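# Move ball to other cup, reseat frame on rests

## Task

Carry the ball over to the cup on the opposite post, return the frame to its proper spot resting on its supports, then open the grippers and pull the arms away.

## Robot and tools

Robots: three identical i2rt Big YAM arms named arm1, arm2 and arm3. Each has six revolute joints, a two-finger gripper and a wrist camera. Reach is roughly 1.0 m from the joint1 axis. Foot (base_link) poses in the scene frame, metres and quat wxyz; each foot faces its own +x: arm1 x=+1.453 y=+0.001 z=+0.802 (+0.014, +0.006, +0.004, -1.000); arm2 x=-0.723 y=+1.256 z=+0.793 (+0.876, -0.005, -0.006, -0.483); arm3 x=-0.733 y=-1.253 z=+0.780 (+0.875, -0.001, +0.002, +0.484). Room cameras: cam_high and cam_low. Wrist cameras: arm1_cam_wrist, arm2_cam_wrist, arm3_cam_wrist. All images are 896x504; calibration (K, distortion, T_world_to_cam) was given beforehand and may be slightly off.

Frame: one shared scene frame, origin on the floor, +z up. The reported hand point sits between the finger pads, about 1 cm short of the tips. The fingers extend along the hand's +z; they open and close along its y. hand_target is where the hand would be at the joint targets currently held; a loaded hand may rest short of it, and the printed position can be off, more so far out.

Tool move: optional keys arm1, arm2, arm3 and cameras. An arm left out receives nothing new (but may keep pushing toward an earlier target). Each arm's part is an object holding joints, target (with optional speed), or both.
- joints: absolute joint targets by name. joint1_rad -2.879 to 2.879 (rotation about the foot, positive counter-clockwise seen from above, 0 = along the foot's facing); joint2_rad 0 to 3.141 (shoulder, 0 = upper arm back and level, larger lifts it up then forward); joint3_rad 0 to 3.019 (elbow, 0 folded, larger opens); joint4_rad -1.692 to 1.57 (hand pitch, positive tips fingers up); joint5_rad -1.57 to 1.57 (sideways hand swing, positive to the arm's right); joint6_rad -2.094 to 2.094 (hand roll, positive clockwise viewed from behind); gripper_m 0 to 0.093 metres between fingertips. Completion tolerances: ±0.045, ±0.14, ±0.09, ±0.055, ±0.03, ±0.035 rad and ±0.003 m. When target is also given, joints may contain only gripper_m.
- target: one list of 7 numbers [x, y, z, qw, qx, qy, qz], an absolute hand pose in the scene frame in metres, same format as the printed hand line. The hand travels in a straight line from its current hand_target toward it.
- speed: top path speed in m/s, 0.002 to 0.5, default 0.25; rotation capped at twice that in rad/s. Rejected without target.
All motions in one call begin together; hand paths are stretched to finish together, each lasting 0.5 to 10 s (cut off at 10 s), and no action exceeds 15 s. The controller clamps each step to 100 mm and 20 degrees from the measured pose and uses damped IK, so hands lag, drift, can overshoot speed near full stretch, and often stop a centimetre or more off. Paths ignore obstacles and other arms. Joint-space moves can swing wide. Unknown keys make a call invalid; out-of-range values get it refused, and a refusal or stop cancels the remaining move, wait and finished_scene calls of that reply.

cameras: list drawn from the five camera names or "all"; omitted or null means all, [] means none.

Tool wait: seconds from 0 to 10, plus optional cameras; commands nothing new and returns full state and images.
Tool zoom_image: camera name and region [x0, y0, x1, y1] in pixels of that camera's most recent image, at most 504x504; only cameras present in the latest images.
Tool finished_scene: scene number; ends the scene irreversibly, so the goal must hold without the robots.

Results: per-robot state (joint_positions, Joint velocities in rad/s and m/s, joint torques in N m, hand, hand_target), a pictures line naming image order, and after a motion a move line such as "move: arm1 done; arm2 time_out". Robots listed under "as last shown" were not commanded; their status reads "not commanded". "within noise" means velocities are essentially zero. Statuses: off_target (stopped short, maybe still pushing); time_out (each joint keeps a nearby target and keeps pushing; on_its_own lists those not yet there; send the reported position to relieve it); "joint command not followed" or "pose unreachable" (a self/inter-arm collision check withheld the targets, reported per joint as not_followed; the arm may keep trying); limit_stop_at_motor_heat (resend target). on_its_own shows uncommanded activity, with "held at" giving the current target. Torques include gravity, have per-unit offsets, and joints 3 and 4 wrap at ±28 N m.

Gripper: closed on nothing reads 0.000 to 0.003; gripping a rigid part it reads up to 0.005 below (or 0.002 above) the part's width. Commanding about 0.005 m under the touch width gives full force (roughly 50 to 64 N per pad); soft or round items need deeper. Release by commanding well above the reading.

Avoid: arms pressing or hitting each other (including one gripper closing on another's fingers), which can end the scene; knocking anything off the work area or onto the floor; dropping parts, releasing moving parts, slams and hard shoves. Arms do not stop on contact and keep pushing; sustained pushing, holding loads or long stretches heat motors (MOTOR HOT at 85 °C, the arm goes limp at 100 °C for 30 to 60 s). Loose objects may occasionally get nudged. The simulation keeps running while you deliberate, with robots holding their last command. Smooth, economical motion is preferred.

Each tool is called as name(argument=value, ...) on one line, values as JSON.

## Session

move()

zoom_image(camera="cam_high", region=[250, 180, 550, 480])

zoom_image(camera="cam_low", region=[250, 220, 650, 504])

Scene clock: 0.00 s.
Joint torques (N m): no reading
Motor temperatures (°C): arm1=[31 26 28 24 26 26 24] | arm2=[25 27 25 26 24 22 26] | arm3=[28 27 23 27 25 26 24]
Heat: arm1: hottest joint1_rad 31 °C; arm2: hottest joint2_rad 27 °C; arm3: hottest joint1_rad 28 °C.
Joint velocities: within noise
arm1.joint_positions: joint1_rad=-0.430 joint2_rad=+0.456 joint3_rad=+1.451 joint4_rad=-1.496 joint5_rad=+0.008 joint6_rad=-0.169 gripper_m=+0.09396
arm1.joint_status: not commanded
arm1.hand: x=+1.3223 y=+0.0502 z=+1.3611 quat_wxyz=(+0.151, -0.856, +0.099, +0.484) (m; scene frame)
arm1.hand_target: x=+1.3243 y=+0.0492 z=+1.3709 quat_wxyz=(+0.154, -0.850, +0.098, +0.494) (m; scene frame)
arm1.hand_status: not commanded
arm2.joint_positions: joint1_rad=-0.159 joint2_rad=+0.563 joint3_rad=+1.339 joint4_rad=-1.223 joint5_rad=+0.179 joint6_rad=+0.060 gripper_m=+0.09396
arm2.joint_status: not commanded
arm2.hand: x=-0.6649 y=+1.0411 z=+1.3495 quat_wxyz=(-0.418, -0.522, -0.658, +0.347) (m; scene frame)
arm2.hand_target: x=-0.6663 y=+1.0445 z=+1.3603 quat_wxyz=(-0.427, -0.519, -0.652, +0.352) (m; scene frame)
arm2.hand_status: not commanded
arm3.joint_positions: joint1_rad=+0.085 joint2_rad=+0.453 joint3_rad=+1.334 joint4_rad=-1.235 joint5_rad=+0.195 joint6_rad=+0.111 gripper_m=+0.09396
arm3.joint_status: not commanded
arm3.hand: x=-0.6184 y=-1.1050 z=+1.3466 quat_wxyz=(-0.512, +0.337, -0.747, -0.257) (m; scene frame)
arm3.hand_target: x=-0.6203 y=-1.1087 z=+1.3586 quat_wxyz=(-0.521, +0.333, -0.740, -0.264) (m; scene frame)
arm3.hand_status: not commanded
pictures: arm1_cam_wrist, arm2_cam_wrist, arm3_cam_wrist, cam_high, cam_low
camera_calibration:
arm1_cam_wrist: T_world_to_cam=[[0.328646, 0.927293, 0.179216, -0.727029], [0.883572, -0.234848, -0.40515, -0.602697], [-0.333605, 0.291502, -0.896513, 1.77148], [0, 0, 0, 1]] pos_world=[1.36243, 0.0162388, 1.47426]
arm2_cam_wrist: T_world_to_cam=[[-0.977649, -0.209434, 0.0184212, -0.45841], [-0.189655, 0.840709, -0.507188, -0.309064], [0.0907357, -0.499346, -0.861638, 1.86683], [0, 0, 0, 1]] pos_world=[-0.676167, 1.09602, 1.46022]
arm3_cam_wrist: T_world_to_cam=[[0.770835, -0.636201, -0.0325708, -0.182713], [-0.544462, -0.631415, -0.552156, -0.28753], [0.330717, 0.443355, -0.833104, 1.94245], [0, 0, 0, 1]] pos_world=[-0.658109, -1.15899, 1.45355]

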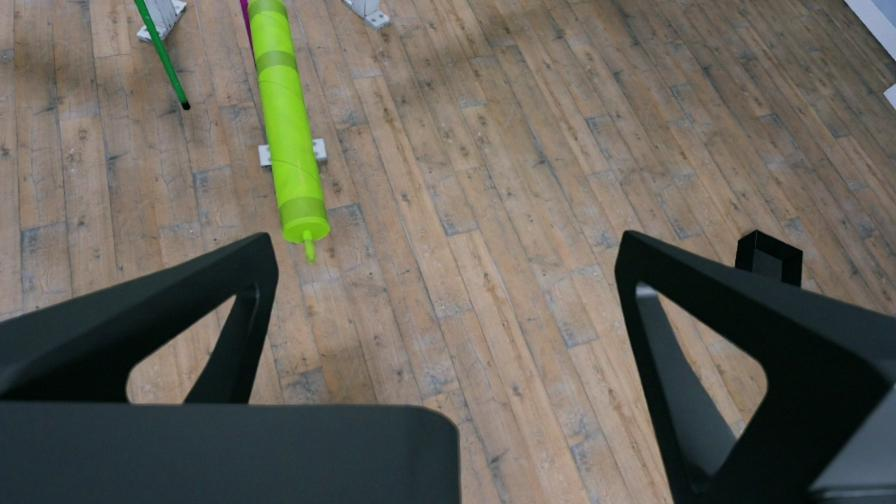

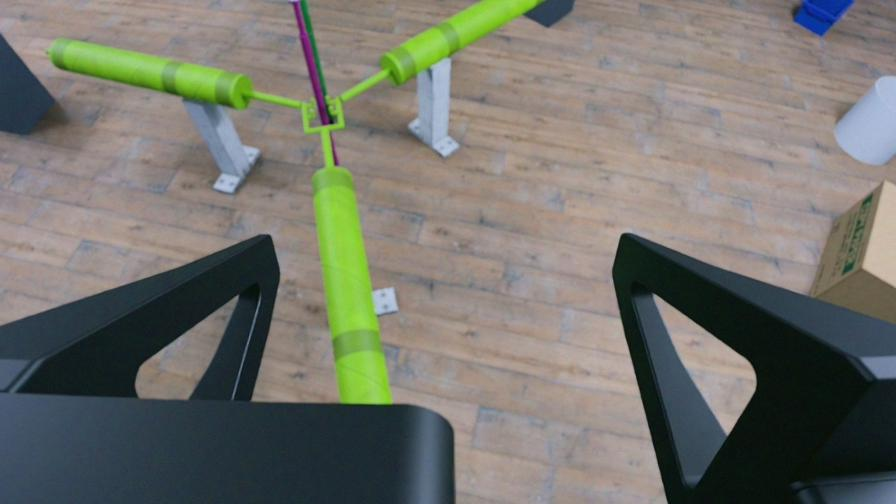

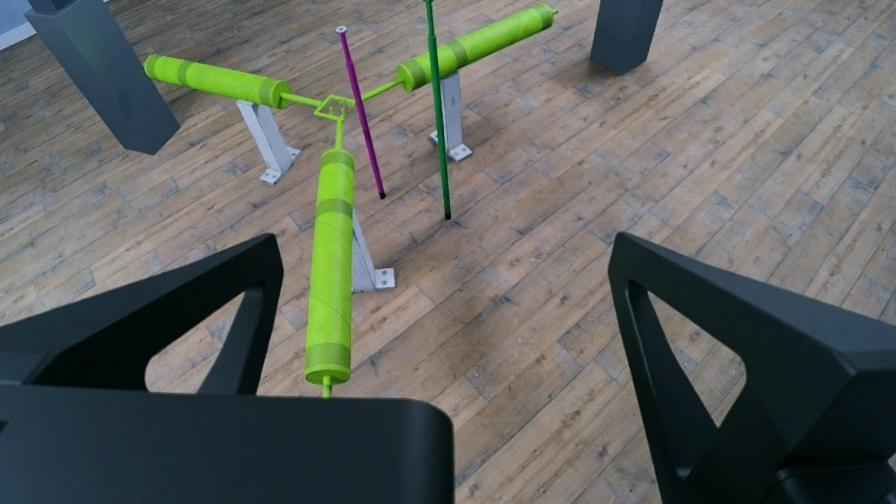

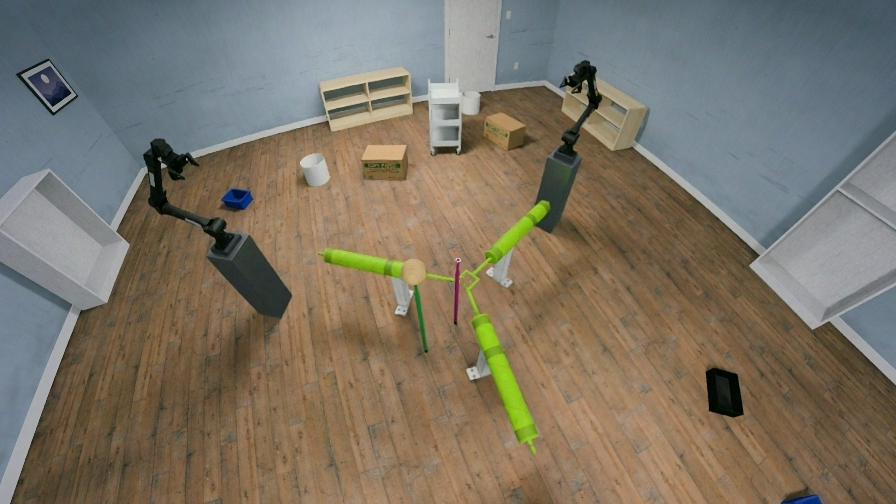

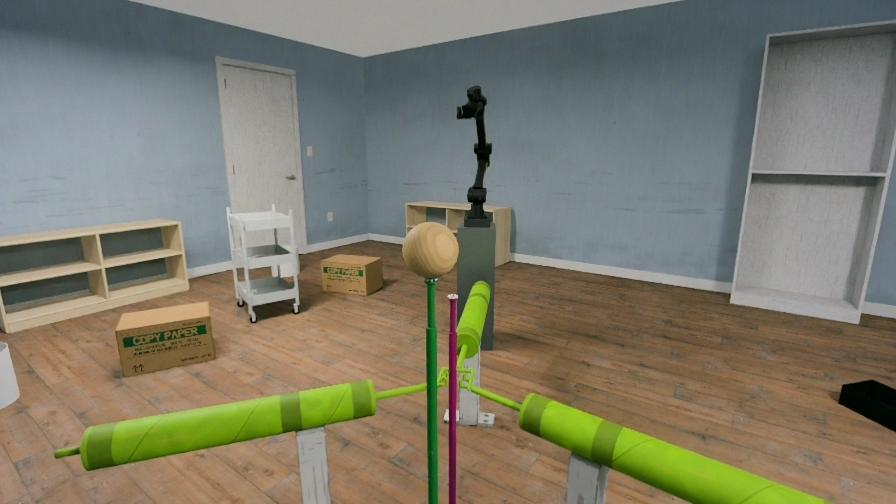

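Scaled by 1.680 from the camera's 896x504 image, which has a finer 1280x720 frame.

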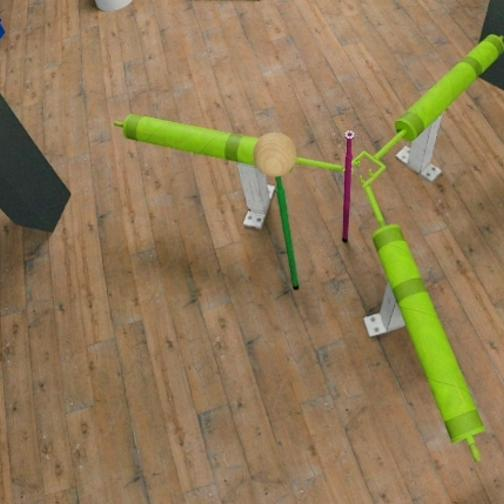

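Scaled by 1.260 from the camera's 896x504 image, which has a finer 1280x720 frame.

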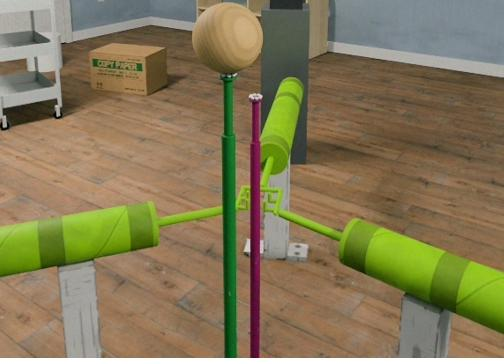

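zoom_image(camera="cam_high", region=[400, 240, 520, 330])

zoom_image(camera="cam_low", region=[400, 270, 520, 420])

zoom_image(camera="arm2_cam_wrist", region=[260, 50, 400, 190])

zoom_image(camera="arm3_cam_wrist", region=[280, 0, 480, 230])

zoom_image(camera="arm1_cam_wrist", region=[120, 0, 400, 270])

Scaled by 4.200 from the camera's 896x504 image, which has a finer 1280x720 frame.

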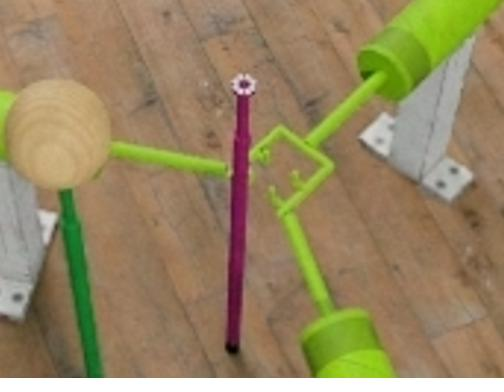

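Scaled by 3.360 from the camera's 896x504 image, which has a finer 1280x720 frame.

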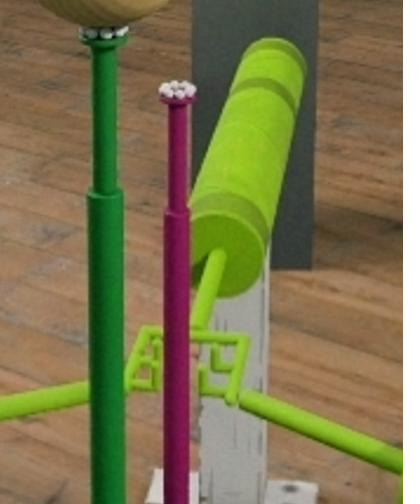

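Scaled by 3.600 from the camera's 896x504 image, which has a finer 1280x720 frame.

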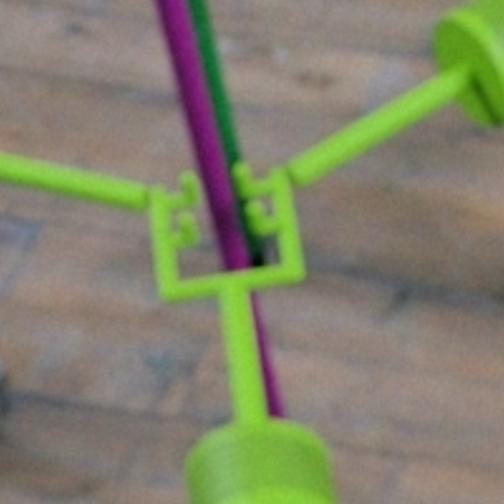

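Scaled by 2.191 from the camera's 896x504 image, which has a finer 1280x720 frame.

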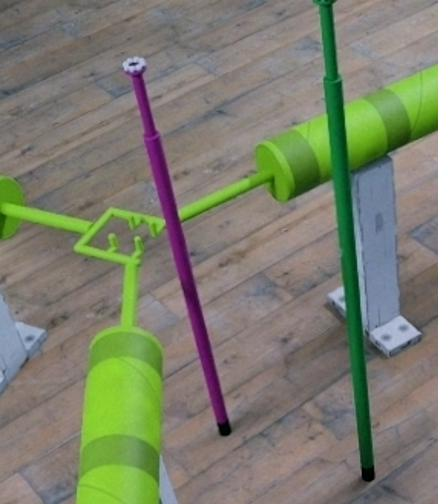

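Scaled by 1.800 from the camera's 896x504 image, which has a finer 1280x720 frame.

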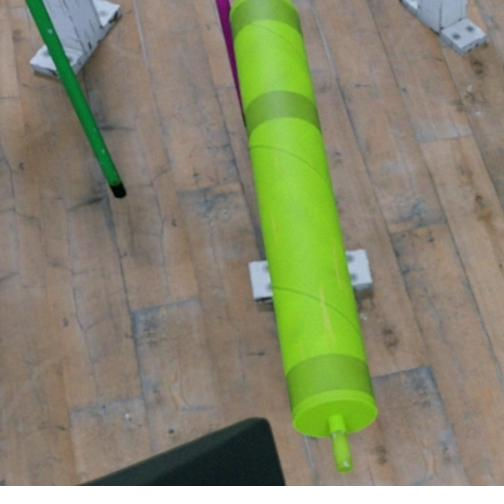

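move(arm1={"target":[0.98,0.05,0.75,0,-0.9988,0.048,0]}, arm2={"target":[-0.54,1.06,0.8,0,0.541,0.841,0]}, arm3={"target":[-0.70,-0.84,0.75,0,-0.458,0.889,0]})

Scene clock: 90.97 s.
Joint torques (N m): arm1=[-2.02 -15.56 8.32 0.09 -0.12 0.05] | arm2=[2.14 -5.71 5.86 0.47 -0.18 0.04] | arm3=[-0.85 -9.52 9.55 0.73 0.01 -0.01]
Motor temperatures (°C): arm1=[30 27 34 24 26 25 23] | arm2=[25 27 37 26 24 22 26] | arm3=[28 27 34 27 24 25 24]
Heat: arm1: hottest joint3_rad 34 °C; arm2: hottest joint3_rad 37 °C; arm3: hottest joint3_rad 34 °C.
move: arm1 off_target; arm2 done; arm3 off_target
Joint velocities: within noise
arm1.joint_positions: joint1_rad=-0.121 joint2_rad=+1.888 joint3_rad=+1.060 joint4_rad=-0.767 joint5_rad=-0.006 joint6_rad=+0.005 gripper_m=+0.09396
arm1.joint_status: not commanded
arm1.hand: x=+0.9983 y=+0.0428 z=+0.7389 quat_wxyz=(+0.001, -0.999, +0.049, -0.017) (m; scene frame)
arm1.hand_target: x=+0.9806 y=+0.0502 z=+0.7504 quat_wxyz=(+0.000, -0.999, +0.048, +0.000) (m; scene frame)
arm1.hand_status: off_target (0.023 m and 2.0 deg from the pose sent, 0.701 m and 61.4 deg at the start)
arm2.joint_positions: joint1_rad=+0.176 joint2_rad=+1.309 joint3_rad=+0.561 joint4_rad=-0.828 joint5_rad=-0.003 joint6_rad=+0.316 gripper_m=+0.09396
arm2.joint_status: not commanded
arm2.hand: x=-0.5428 y=+1.0581 z=+0.8055 quat_wxyz=(-0.004, -0.543, -0.840, +0.002) (m; scene frame)
arm2.hand_target: x=-0.5402 y=+1.0601 z=+0.8002 quat_wxyz=(+0.000, -0.541, -0.841, +0.000) (m; scene frame)
arm2.hand_status: done (0.006 m and 0.6 deg from the pose sent, 0.564 m and 66.7 deg at the start)
arm3.joint_positions: joint1_rad=+0.490 joint2_rad=+1.714 joint3_rad=+0.884 joint4_rad=-0.771 joint5_rad=+0.005 joint6_rad=+0.544 gripper_m=+0.09396
arm3.joint_status: not commanded
arm3.hand: x=-0.7047 y=-0.8608 z=+0.7465 quat_wxyz=(+0.008, +0.461, -0.887, +0.015) (m; scene frame)
arm3.hand_target: x=-0.6999 y=-0.8407 z=+0.7506 quat_wxyz=(+0.000, +0.458, -0.889, +0.000) (m; scene frame)
arm3.hand_status: off_target (0.022 m and 1.9 deg from the pose sent, 0.658 m and 70.1 deg at the start)
pictures: arm1_cam_wrist, arm2_cam_wrist, arm3_cam_wrist, cam_high, cam_low
camera_calibration:
arm1_cam_wrist: T_world_to_cam=[[0.0891181, 0.99569, 0.0256668, -0.152511], [0.780447, -0.0858174, 0.619304, -1.23068], [0.618837, -0.0351596, -0.784732, 0.088367], [0, 0, 0, 1]] pos_world=[0.919387, 0.0493467, 0.835423]
arm2_cam_wrist: T_world_to_cam=[[-0.913532, -0.406752, 0.00342379, -0.0697341], [-0.332501, 0.751566, 0.56973, -1.4268], [-0.234312, 0.519328, -0.821825, 0.108992], [0, 0, 0, 1]] pos_world=[-0.512579, 0.987368, 0.902702]
arm3_cam_wrist: T_world_to_cam=[[0.821604, -0.569843, 0.0156895, 0.0765009], [-0.457534, -0.642758, 0.614431, -1.33103], [-0.340045, -0.511997, -0.788815, 0.0345501], [0, 0, 0, 1]] pos_world=[-0.660097, -0.794248, 0.84388]

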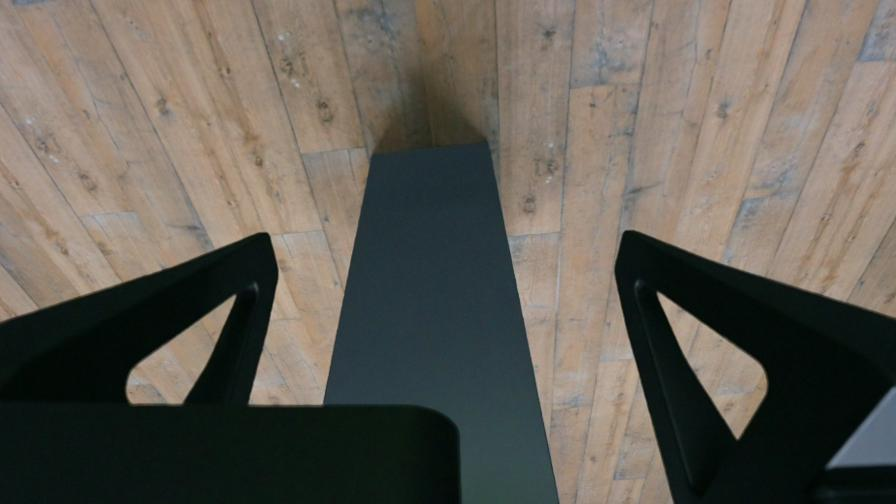

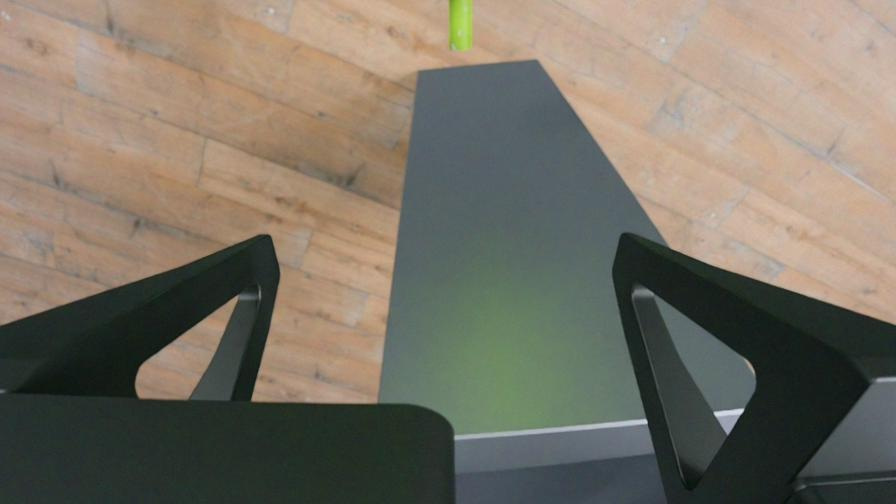

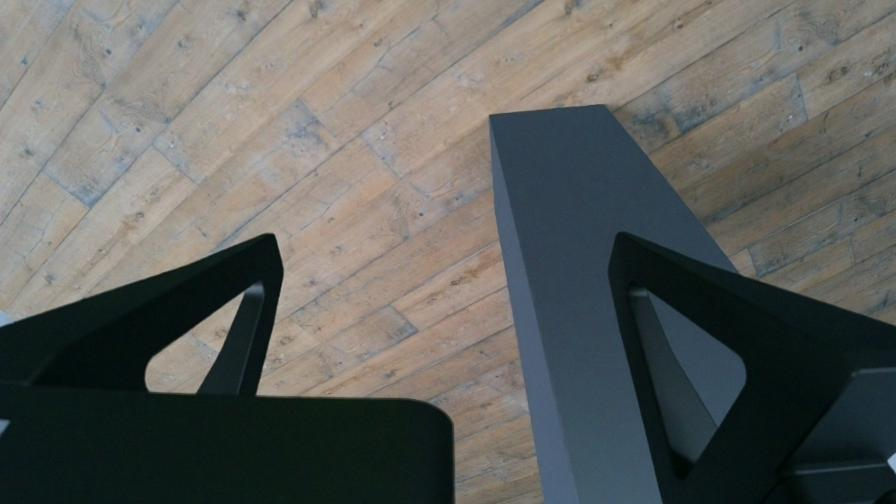

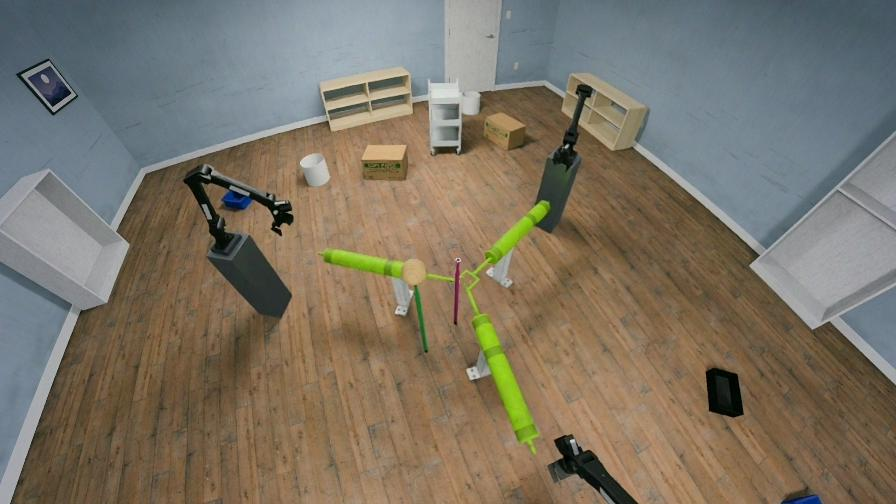

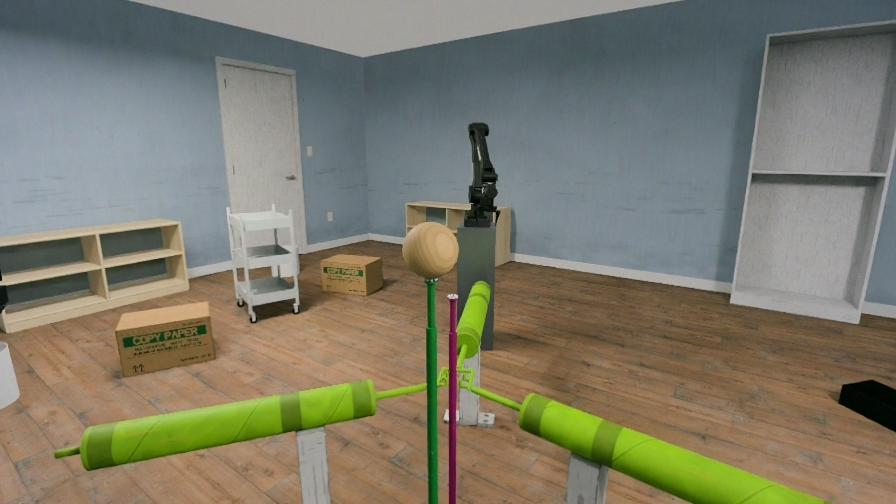

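move(arm1={"target":[0.83,0.06,0.75,0,-0.9988,0.048,0]}, arm2={"target":[-0.50,0.97,0.75,0,0.541,0.841,0]}, arm3={"target":[-0.62,-0.70,0.75,0,-0.458,0.889,0]}, cameras=["arm1_cam_wrist","arm2_cam_wrist","arm3_cam_wrist"])

Scene clock: 98.10 s.
Joint torques (N m): arm1=[-1.32 -20.07 10.36 -0.01 -0.13 0.13] | arm2=[0.26 -9.82 7.61 0.39 -0.11 -0.16] | arm3=[-0.44 -14.04 11.29 0.05 0 -0.08]
Motor temperatures (°C): arm1=[30 28 34 24 26 25 23] | arm2=[25 27 36 26 24 22 26] | arm3=[28 27 34 27 24 25 24]
Heat: arm1: hottest joint3_rad 34 °C; arm2: hottest joint3_rad 36 °C; arm3: hottest joint3_rad 34 °C.
move: arm1 off_target; arm2 off_target; arm3 off_target
Joint velocities: within noise
arm1.joint_positions: joint1_rad=-0.121 joint2_rad=+2.181 joint3_rad=+1.596 joint4_rad=-1.005 joint5_rad=-0.006 joint6_rad=+0.004 gripper_m=+0.09396
arm1.joint_status: not commanded
arm1.hand: x=+0.8479 y=+0.0567 z=+0.7401 quat_wxyz=(+0.001, -0.999, +0.048, -0.015) (m; scene frame)
arm1.hand_target: x=+0.8308 y=+0.0601 z=+0.7503 quat_wxyz=(+0.000, -0.999, +0.048, +0.000) (m; scene frame)
arm1.hand_status: off_target (0.021 m and 1.7 deg from the pose sent, 0.170 m and 2.0 deg at the start)
arm2.joint_positions: joint1_rad=+0.109 joint2_rad=+1.656 joint3_rad=+0.730 joint4_rad=-0.687 joint5_rad=-0.004 joint6_rad=+0.249 gripper_m=+0.09396
arm2.joint_status: not commanded
arm2.hand: x=-0.5108 y=+0.9888 z=+0.7495 quat_wxyz=(+0.013, -0.543, -0.840, -0.004) (m; scene frame)
arm2.hand_target: x=-0.5004 y=+0.9704 z=+0.7508 quat_wxyz=(+0.000, -0.541, -0.841, +0.000) (m; scene frame)
arm2.hand_status: off_target (0.022 m and 1.6 deg from the pose sent, 0.113 m and 0.6 deg at the start)
arm3.joint_positions: joint1_rad=+0.363 joint2_rad=+2.011 joint3_rad=+1.371 joint4_rad=-0.941 joint5_rad=+0.005 joint6_rad=+0.429 gripper_m=+0.09396
arm3.joint_status: not commanded
arm3.hand: x=-0.6254 y=-0.7156 z=+0.7477 quat_wxyz=(+0.003, +0.456, -0.890, +0.006) (m; scene frame)
arm3.hand_target: x=-0.6202 y=-0.7005 z=+0.7503 quat_wxyz=(+0.000, +0.458, -0.889, +0.000) (m; scene frame)
arm3.hand_status: off_target (0.017 m and 0.9 deg from the pose sent, 0.182 m and 1.9 deg at the start)
pictures: arm1_cam_wrist, arm2_cam_wrist, arm3_cam_wrist
camera_calibration:
arm1_cam_wrist: T_world_to_cam=[[0.0888094, 0.995727, 0.0253082, -0.152388], [0.783315, -0.0855137, 0.615716, -1.11258], [0.615249, -0.0348571, -0.787562, 0.187958], [0, 0, 0, 1]] pos_world=[0.769396, 0.0631469, 0.836921]
arm2_cam_wrist: T_world_to_cam=[[-0.913419, -0.406845, 0.0119706, -0.074741], [-0.31923, 0.734336, 0.599035, -1.33035], [-0.252505, 0.543348, -0.800634, 0.0576326], [0, 0, 0, 1]] pos_world=[-0.478404, 0.915201, 0.843963]
arm3_cam_wrist: T_world_to_cam=[[0.815199, -0.579166, 0.00416076, 0.0920107], [-0.46447, -0.649435, 0.602081, -1.20203], [-0.346003, -0.492748, -0.798424, 0.154135], [0, 0, 0, 1]] pos_world=[-0.579983, -0.651401, 0.846402]

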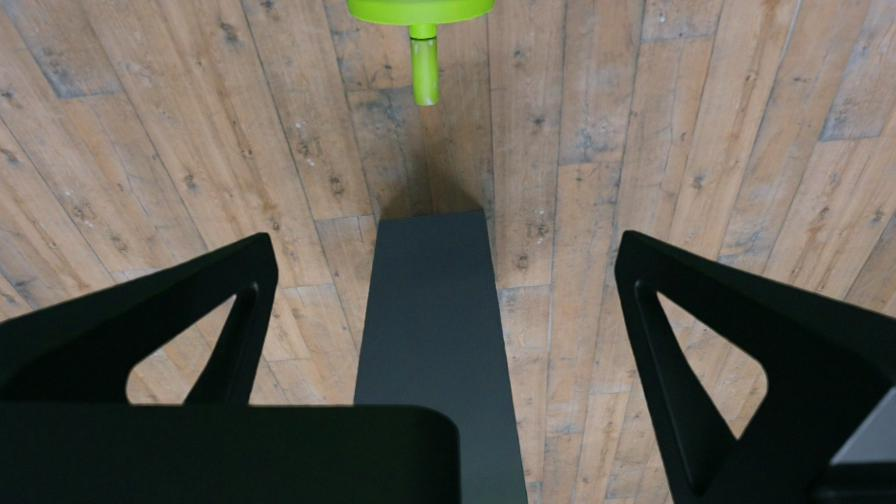

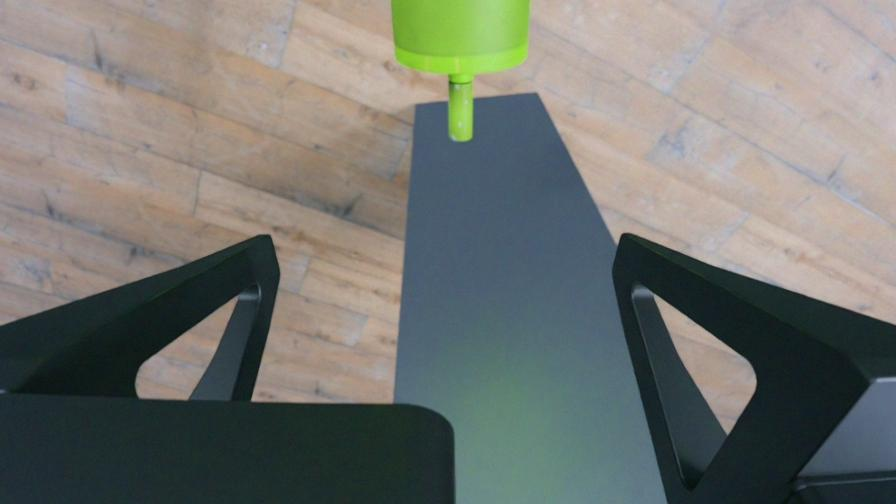

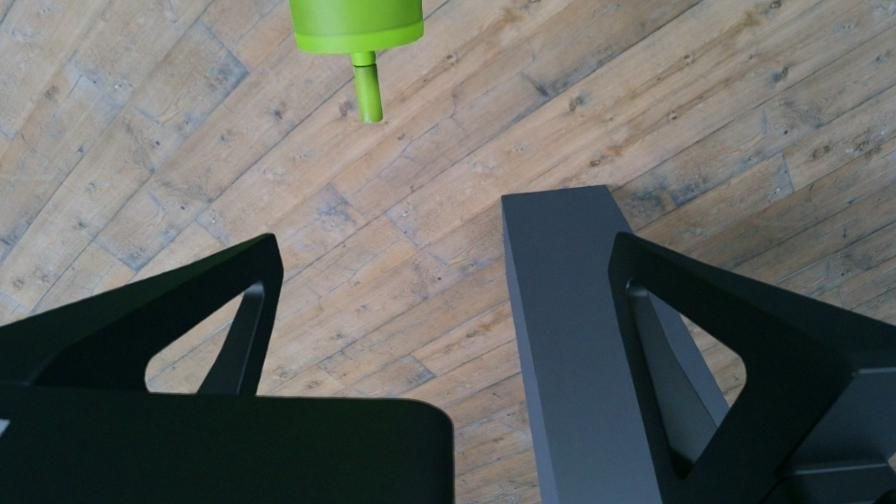

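move(arm1={"target":[0.87,0.0486,0.56,0,-0.9993,0.0384,0]}, arm2={"target":[-0.547,1.035,0.56,0,0.538,0.843,0]}, arm3={"target":[-0.703,-0.706,0.56,0,-0.463,0.886,0]})

Scene clock: 121.43 s.
Joint torques (N m): arm1=[0.09 -22.12 5.76 0.72 -0.13 0.11] | arm2=[1.44 -10.7 0.12 0.43 -0.13 -0.1] | arm3=[0.26 -15.79 7.65 0.8 0.06 0.13]
Motor temperatures (°C): arm1=[30 32 37 24 26 25 23] | arm2=[25 29 34 26 24 22 26] | arm3=[28 30 34 27 24 25 24]
Heat: arm1: hottest joint3_rad 37 °C; arm2: hottest joint3_rad 34 °C; arm3: hottest joint3_rad 34 °C.
move: arm1 off_target; arm2 done; arm3 off_target
Joint velocities: within noise
arm1.joint_positions: joint1_rad=-0.121 joint2_rad=+2.464 joint3_rad=+1.507 joint4_rad=-0.634 joint5_rad=-0.006 joint6_rad=+0.004 gripper_m=+0.09396
arm1.joint_status: not commanded
arm1.hand: x=+0.8833 y=+0.0550 z=+0.5528 quat_wxyz=(+0.001, -0.999, +0.048, -0.015) (m; scene frame)
arm1.hand_target: x=+0.8702 y=+0.0484 z=+0.5602 quat_wxyz=(+0.000, -0.999, +0.038, +0.000) (m; scene frame)
arm1.hand_status: off_target (0.016 m and 2.1 deg from the pose sent, 0.182 m and 2.1 deg at the start)
arm2.joint_positions: joint1_rad=+0.109 joint2_rad=+2.200 joint3_rad=+0.587 joint4_rad=+0.034 joint5_rad=-0.004 joint6_rad=+0.249 gripper_m=+0.09396
arm2.joint_status: not commanded
arm2.hand: x=-0.5467 y=+1.0326 z=+0.5667 quat_wxyz=(-0.003, -0.543, -0.840, +0.001) (m; scene frame)
arm2.hand_target: x=-0.5470 y=+1.0349 z=+0.5602 quat_wxyz=(+0.000, -0.538, -0.843, +0.000) (m; scene frame)
arm2.hand_status: done (0.007 m and 0.8 deg from the pose sent, 0.198 m and 1.7 deg at the start)
arm3.joint_positions: joint1_rad=+0.502 joint2_rad=+2.352 joint3_rad=+1.337 joint4_rad=-0.586 joint5_rad=+0.004 joint6_rad=+0.543 gripper_m=+0.09396
arm3.joint_status: not commanded
arm3.hand: x=-0.7021 y=-0.7243 z=+0.5591 quat_wxyz=(+0.008, +0.466, -0.885, +0.015) (m; scene frame)
arm3.hand_target: x=-0.7031 y=-0.7064 z=+0.5606 quat_wxyz=(+0.000, +0.463, -0.886, +0.000) (m; scene frame)
arm3.hand_status: off_target (0.018 m and 2.0 deg from the pose sent, 0.203 m and 1.3 deg at the start)
pictures: arm1_cam_wrist, arm2_cam_wrist, arm3_cam_wrist, cam_high, cam_low
camera_calibration:
arm1_cam_wrist: T_world_to_cam=[[0.088467, 0.995766, 0.024957, -0.148595], [0.783138, -0.0850155, 0.61601, -1.02515], [0.615523, -0.0349518, -0.787343, 0.0181737], [0, 0, 0, 1]] pos_world=[0.804795, 0.0614477, 0.649521]
arm2_cam_wrist: T_world_to_cam=[[-0.913376, -0.407102, 0.00345656, -0.0823952], [-0.332079, 0.749912, 0.57215, -1.27233], [-0.235515, 0.52144, -0.820142, -0.0785846], [0, 0, 0, 1]] pos_world=[-0.51628, 0.96157, 0.663798]
arm3_cam_wrist: T_world_to_cam=[[0.828689, -0.559516, 0.0146955, 0.16818], [-0.448461, -0.648039, 0.615572, -1.12507], [-0.334899, -0.516708, -0.787944, -0.0426608], [0, 0, 0, 1]] pos_world=[-0.658207, -0.657036, 0.656478]

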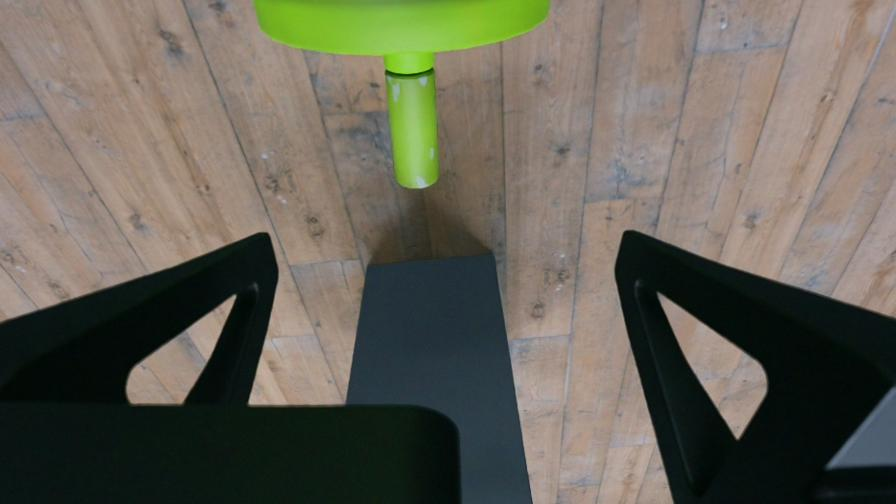

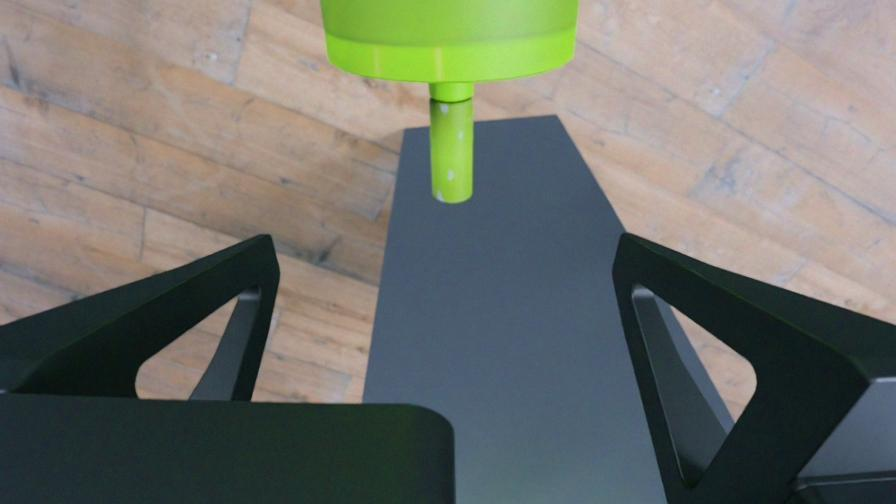

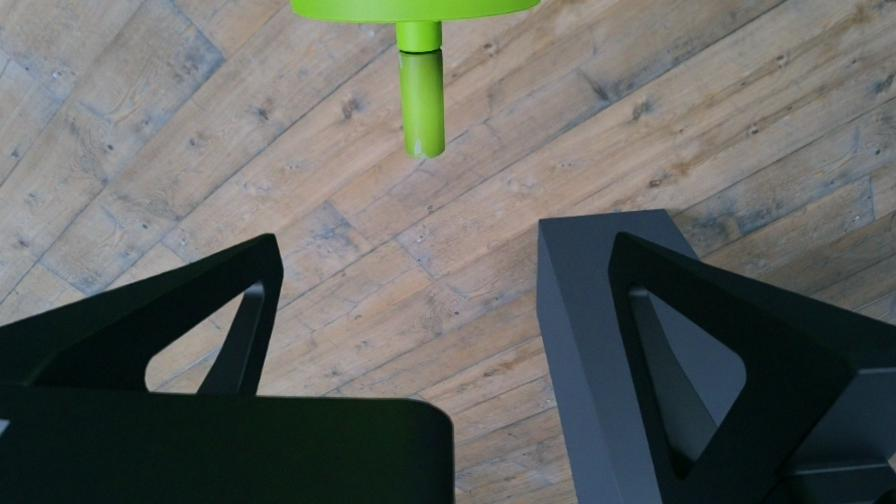

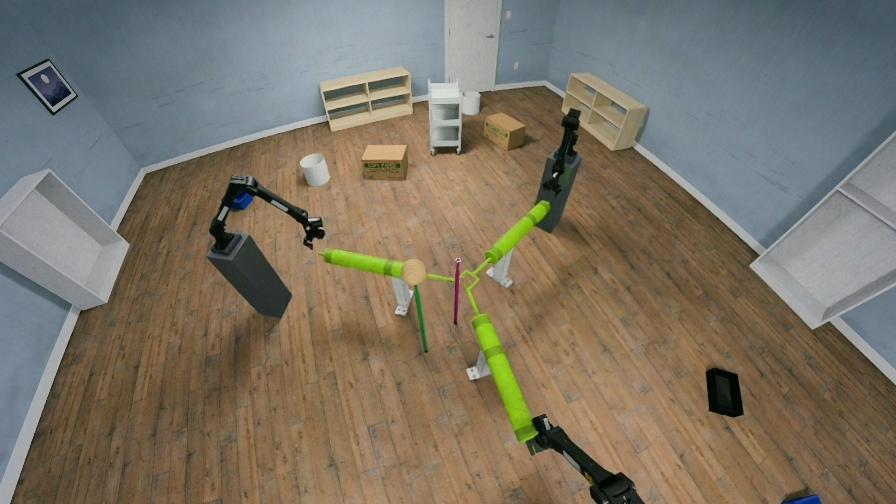

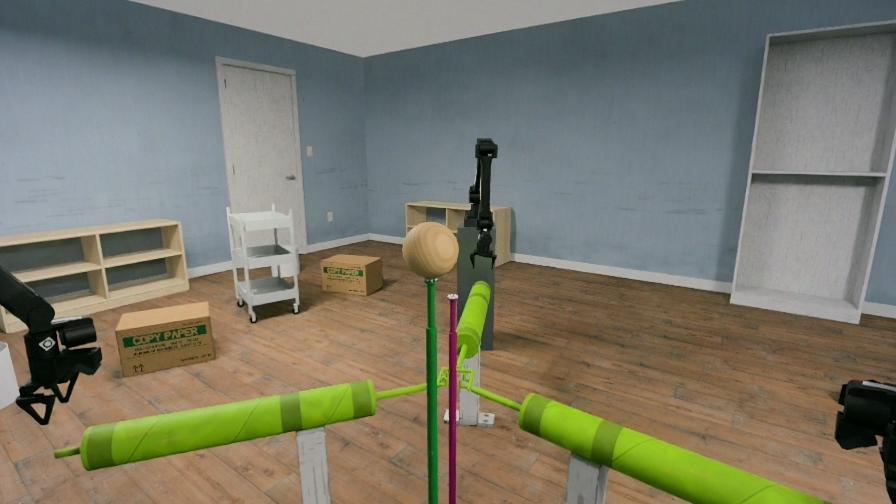

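move(arm1={"target":[0.869,0.040,0.472,0,-0.9993,0.0384,0]}, arm2={"target":[-0.553,1.038,0.462,0,0.538,0.843,0]}, arm3={"target":[-0.7035,-0.692,0.467,0,-0.463,0.886,0]})

Scene clock: 133.53 s.
Joint torques (N m): arm1=[-0.03 -22.59 6.05 0.49 -0.12 0.26] | arm2=[0.73 -12.04 -1.5 0.4 -0.13 -0.16] | arm3=[0.44 -16.97 6.56 0.66 0.06 0.13]
Motor temperatures (°C): arm1=[30 33 36 24 26 25 23] | arm2=[25 29 32 26 24 22 26] | arm3=[28 31 33 27 24 25 24]
Heat: arm1: hottest joint3_rad 36 °C; arm2: hottest joint3_rad 32 °C; arm3: hottest joint3_rad 33 °C.
move: arm1 off_target; arm2 done; arm3 off_target
Joint velocities: within noise
arm1.joint_positions: joint1_rad=-0.103 joint2_rad=+2.665 joint3_rad=+1.597 joint4_rad=-0.541 joint5_rad=-0.007 joint6_rad=+0.004 gripper_m=+0.09396
arm1.joint_status: not commanded
arm1.hand: x=+0.8942 y=+0.0451 z=+0.4591 quat_wxyz=(+0.001, -0.999, +0.040, -0.025) (m; scene frame)
arm1.hand_target: x=+0.8697 y=+0.0399 z=+0.4725 quat_wxyz=(+0.000, -0.999, +0.038, +0.000) (m; scene frame)
arm1.hand_status: off_target (0.029 m and 2.8 deg from the pose sent, 0.083 m and 2.1 deg at the start)
arm2.joint_positions: joint1_rad=+0.109 joint2_rad=+2.547 joint3_rad=+0.721 joint4_rad=+0.242 joint5_rad=-0.004 joint6_rad=+0.247 gripper_m=+0.09396
arm2.joint_status: not commanded
arm2.hand: x=-0.5508 y=+1.0371 z=+0.4681 quat_wxyz=(-0.001, -0.542, -0.840, +0.001) (m; scene frame)
arm2.hand_target: x=-0.5530 y=+1.0380 z=+0.4622 quat_wxyz=(+0.000, -0.538, -0.843, +0.000) (m; scene frame)
arm2.hand_status: done (0.007 m and 0.6 deg from the pose sent, 0.105 m and 0.8 deg at the start)
arm3.joint_positions: joint1_rad=+0.502 joint2_rad=+2.582 joint3_rad=+1.490 joint4_rad=-0.501 joint5_rad=+0.004 joint6_rad=+0.545 gripper_m=+0.09396
arm3.joint_status: not commanded
arm3.hand: x=-0.7013 y=-0.7062 z=+0.4666 quat_wxyz=(+0.006, +0.465, -0.885, +0.012) (m; scene frame)
arm3.hand_target: x=-0.7036 y=-0.6922 z=+0.4673 quat_wxyz=(+0.000, +0.463, -0.886, +0.000) (m; scene frame)
arm3.hand_status: off_target (0.014 m and 1.5 deg from the pose sent, 0.098 m and 2.0 deg at the start)
pictures: arm1_cam_wrist, arm2_cam_wrist, arm3_cam_wrist, cam_high, cam_low
camera_calibration:
arm1_cam_wrist: T_world_to_cam=[[0.0710826, 0.997174, 0.0243231, -0.121645], [0.772786, -0.0704724, 0.630742, -0.97496], [0.630674, -0.0260382, -0.775611, -0.0819678], [0, 0, 0, 1]] pos_world=[0.813777, 0.0504596, 0.554332]
arm2_cam_wrist: T_world_to_cam=[[-0.912439, -0.409186, 0.00468702, -0.0819148], [-0.332007, 0.746936, 0.576071, -1.21937], [-0.239221, 0.524073, -0.817386, -0.168872], [0, 0, 0, 1]] pos_world=[-0.519979, 0.965774, 0.564793]
arm3_cam_wrist: T_world_to_cam=[[0.827611, -0.561198, 0.0108089, 0.178807], [-0.449984, -0.651845, 0.610419, -1.05744], [-0.33552, -0.510054, -0.792005, -0.0998231], [0, 0, 0, 1]] pos_world=[-0.657306, -0.639855, 0.564487]

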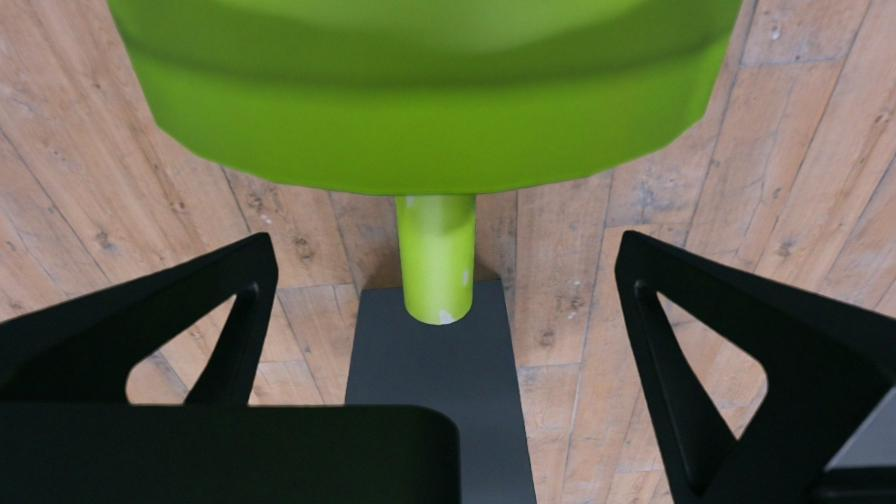

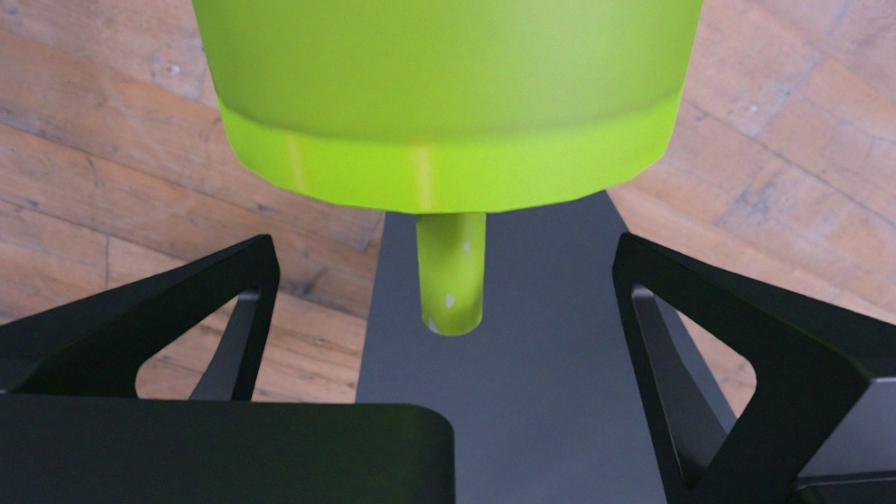

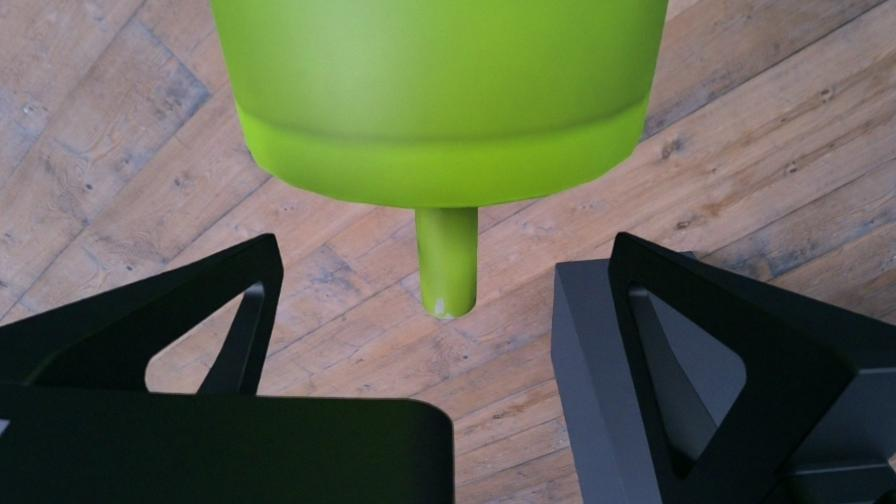

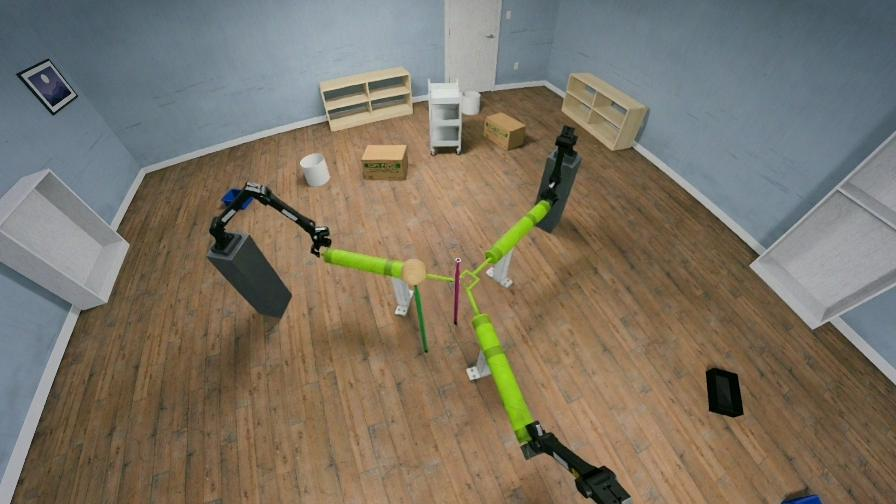

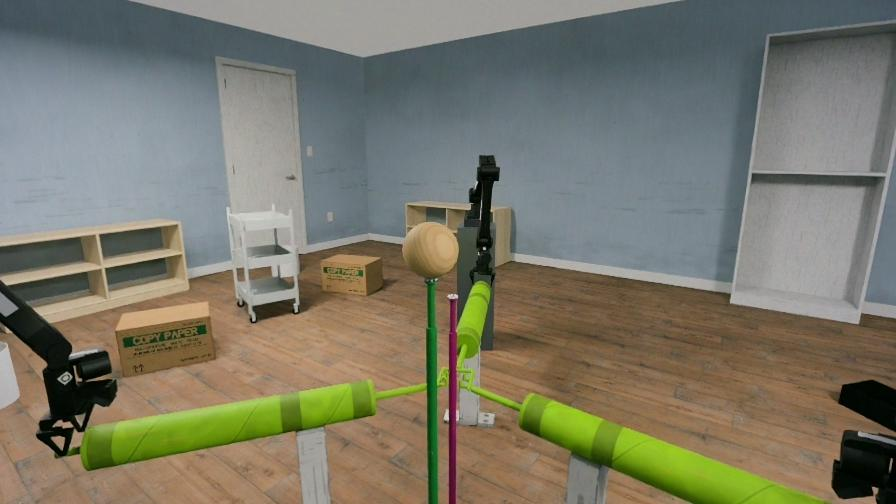

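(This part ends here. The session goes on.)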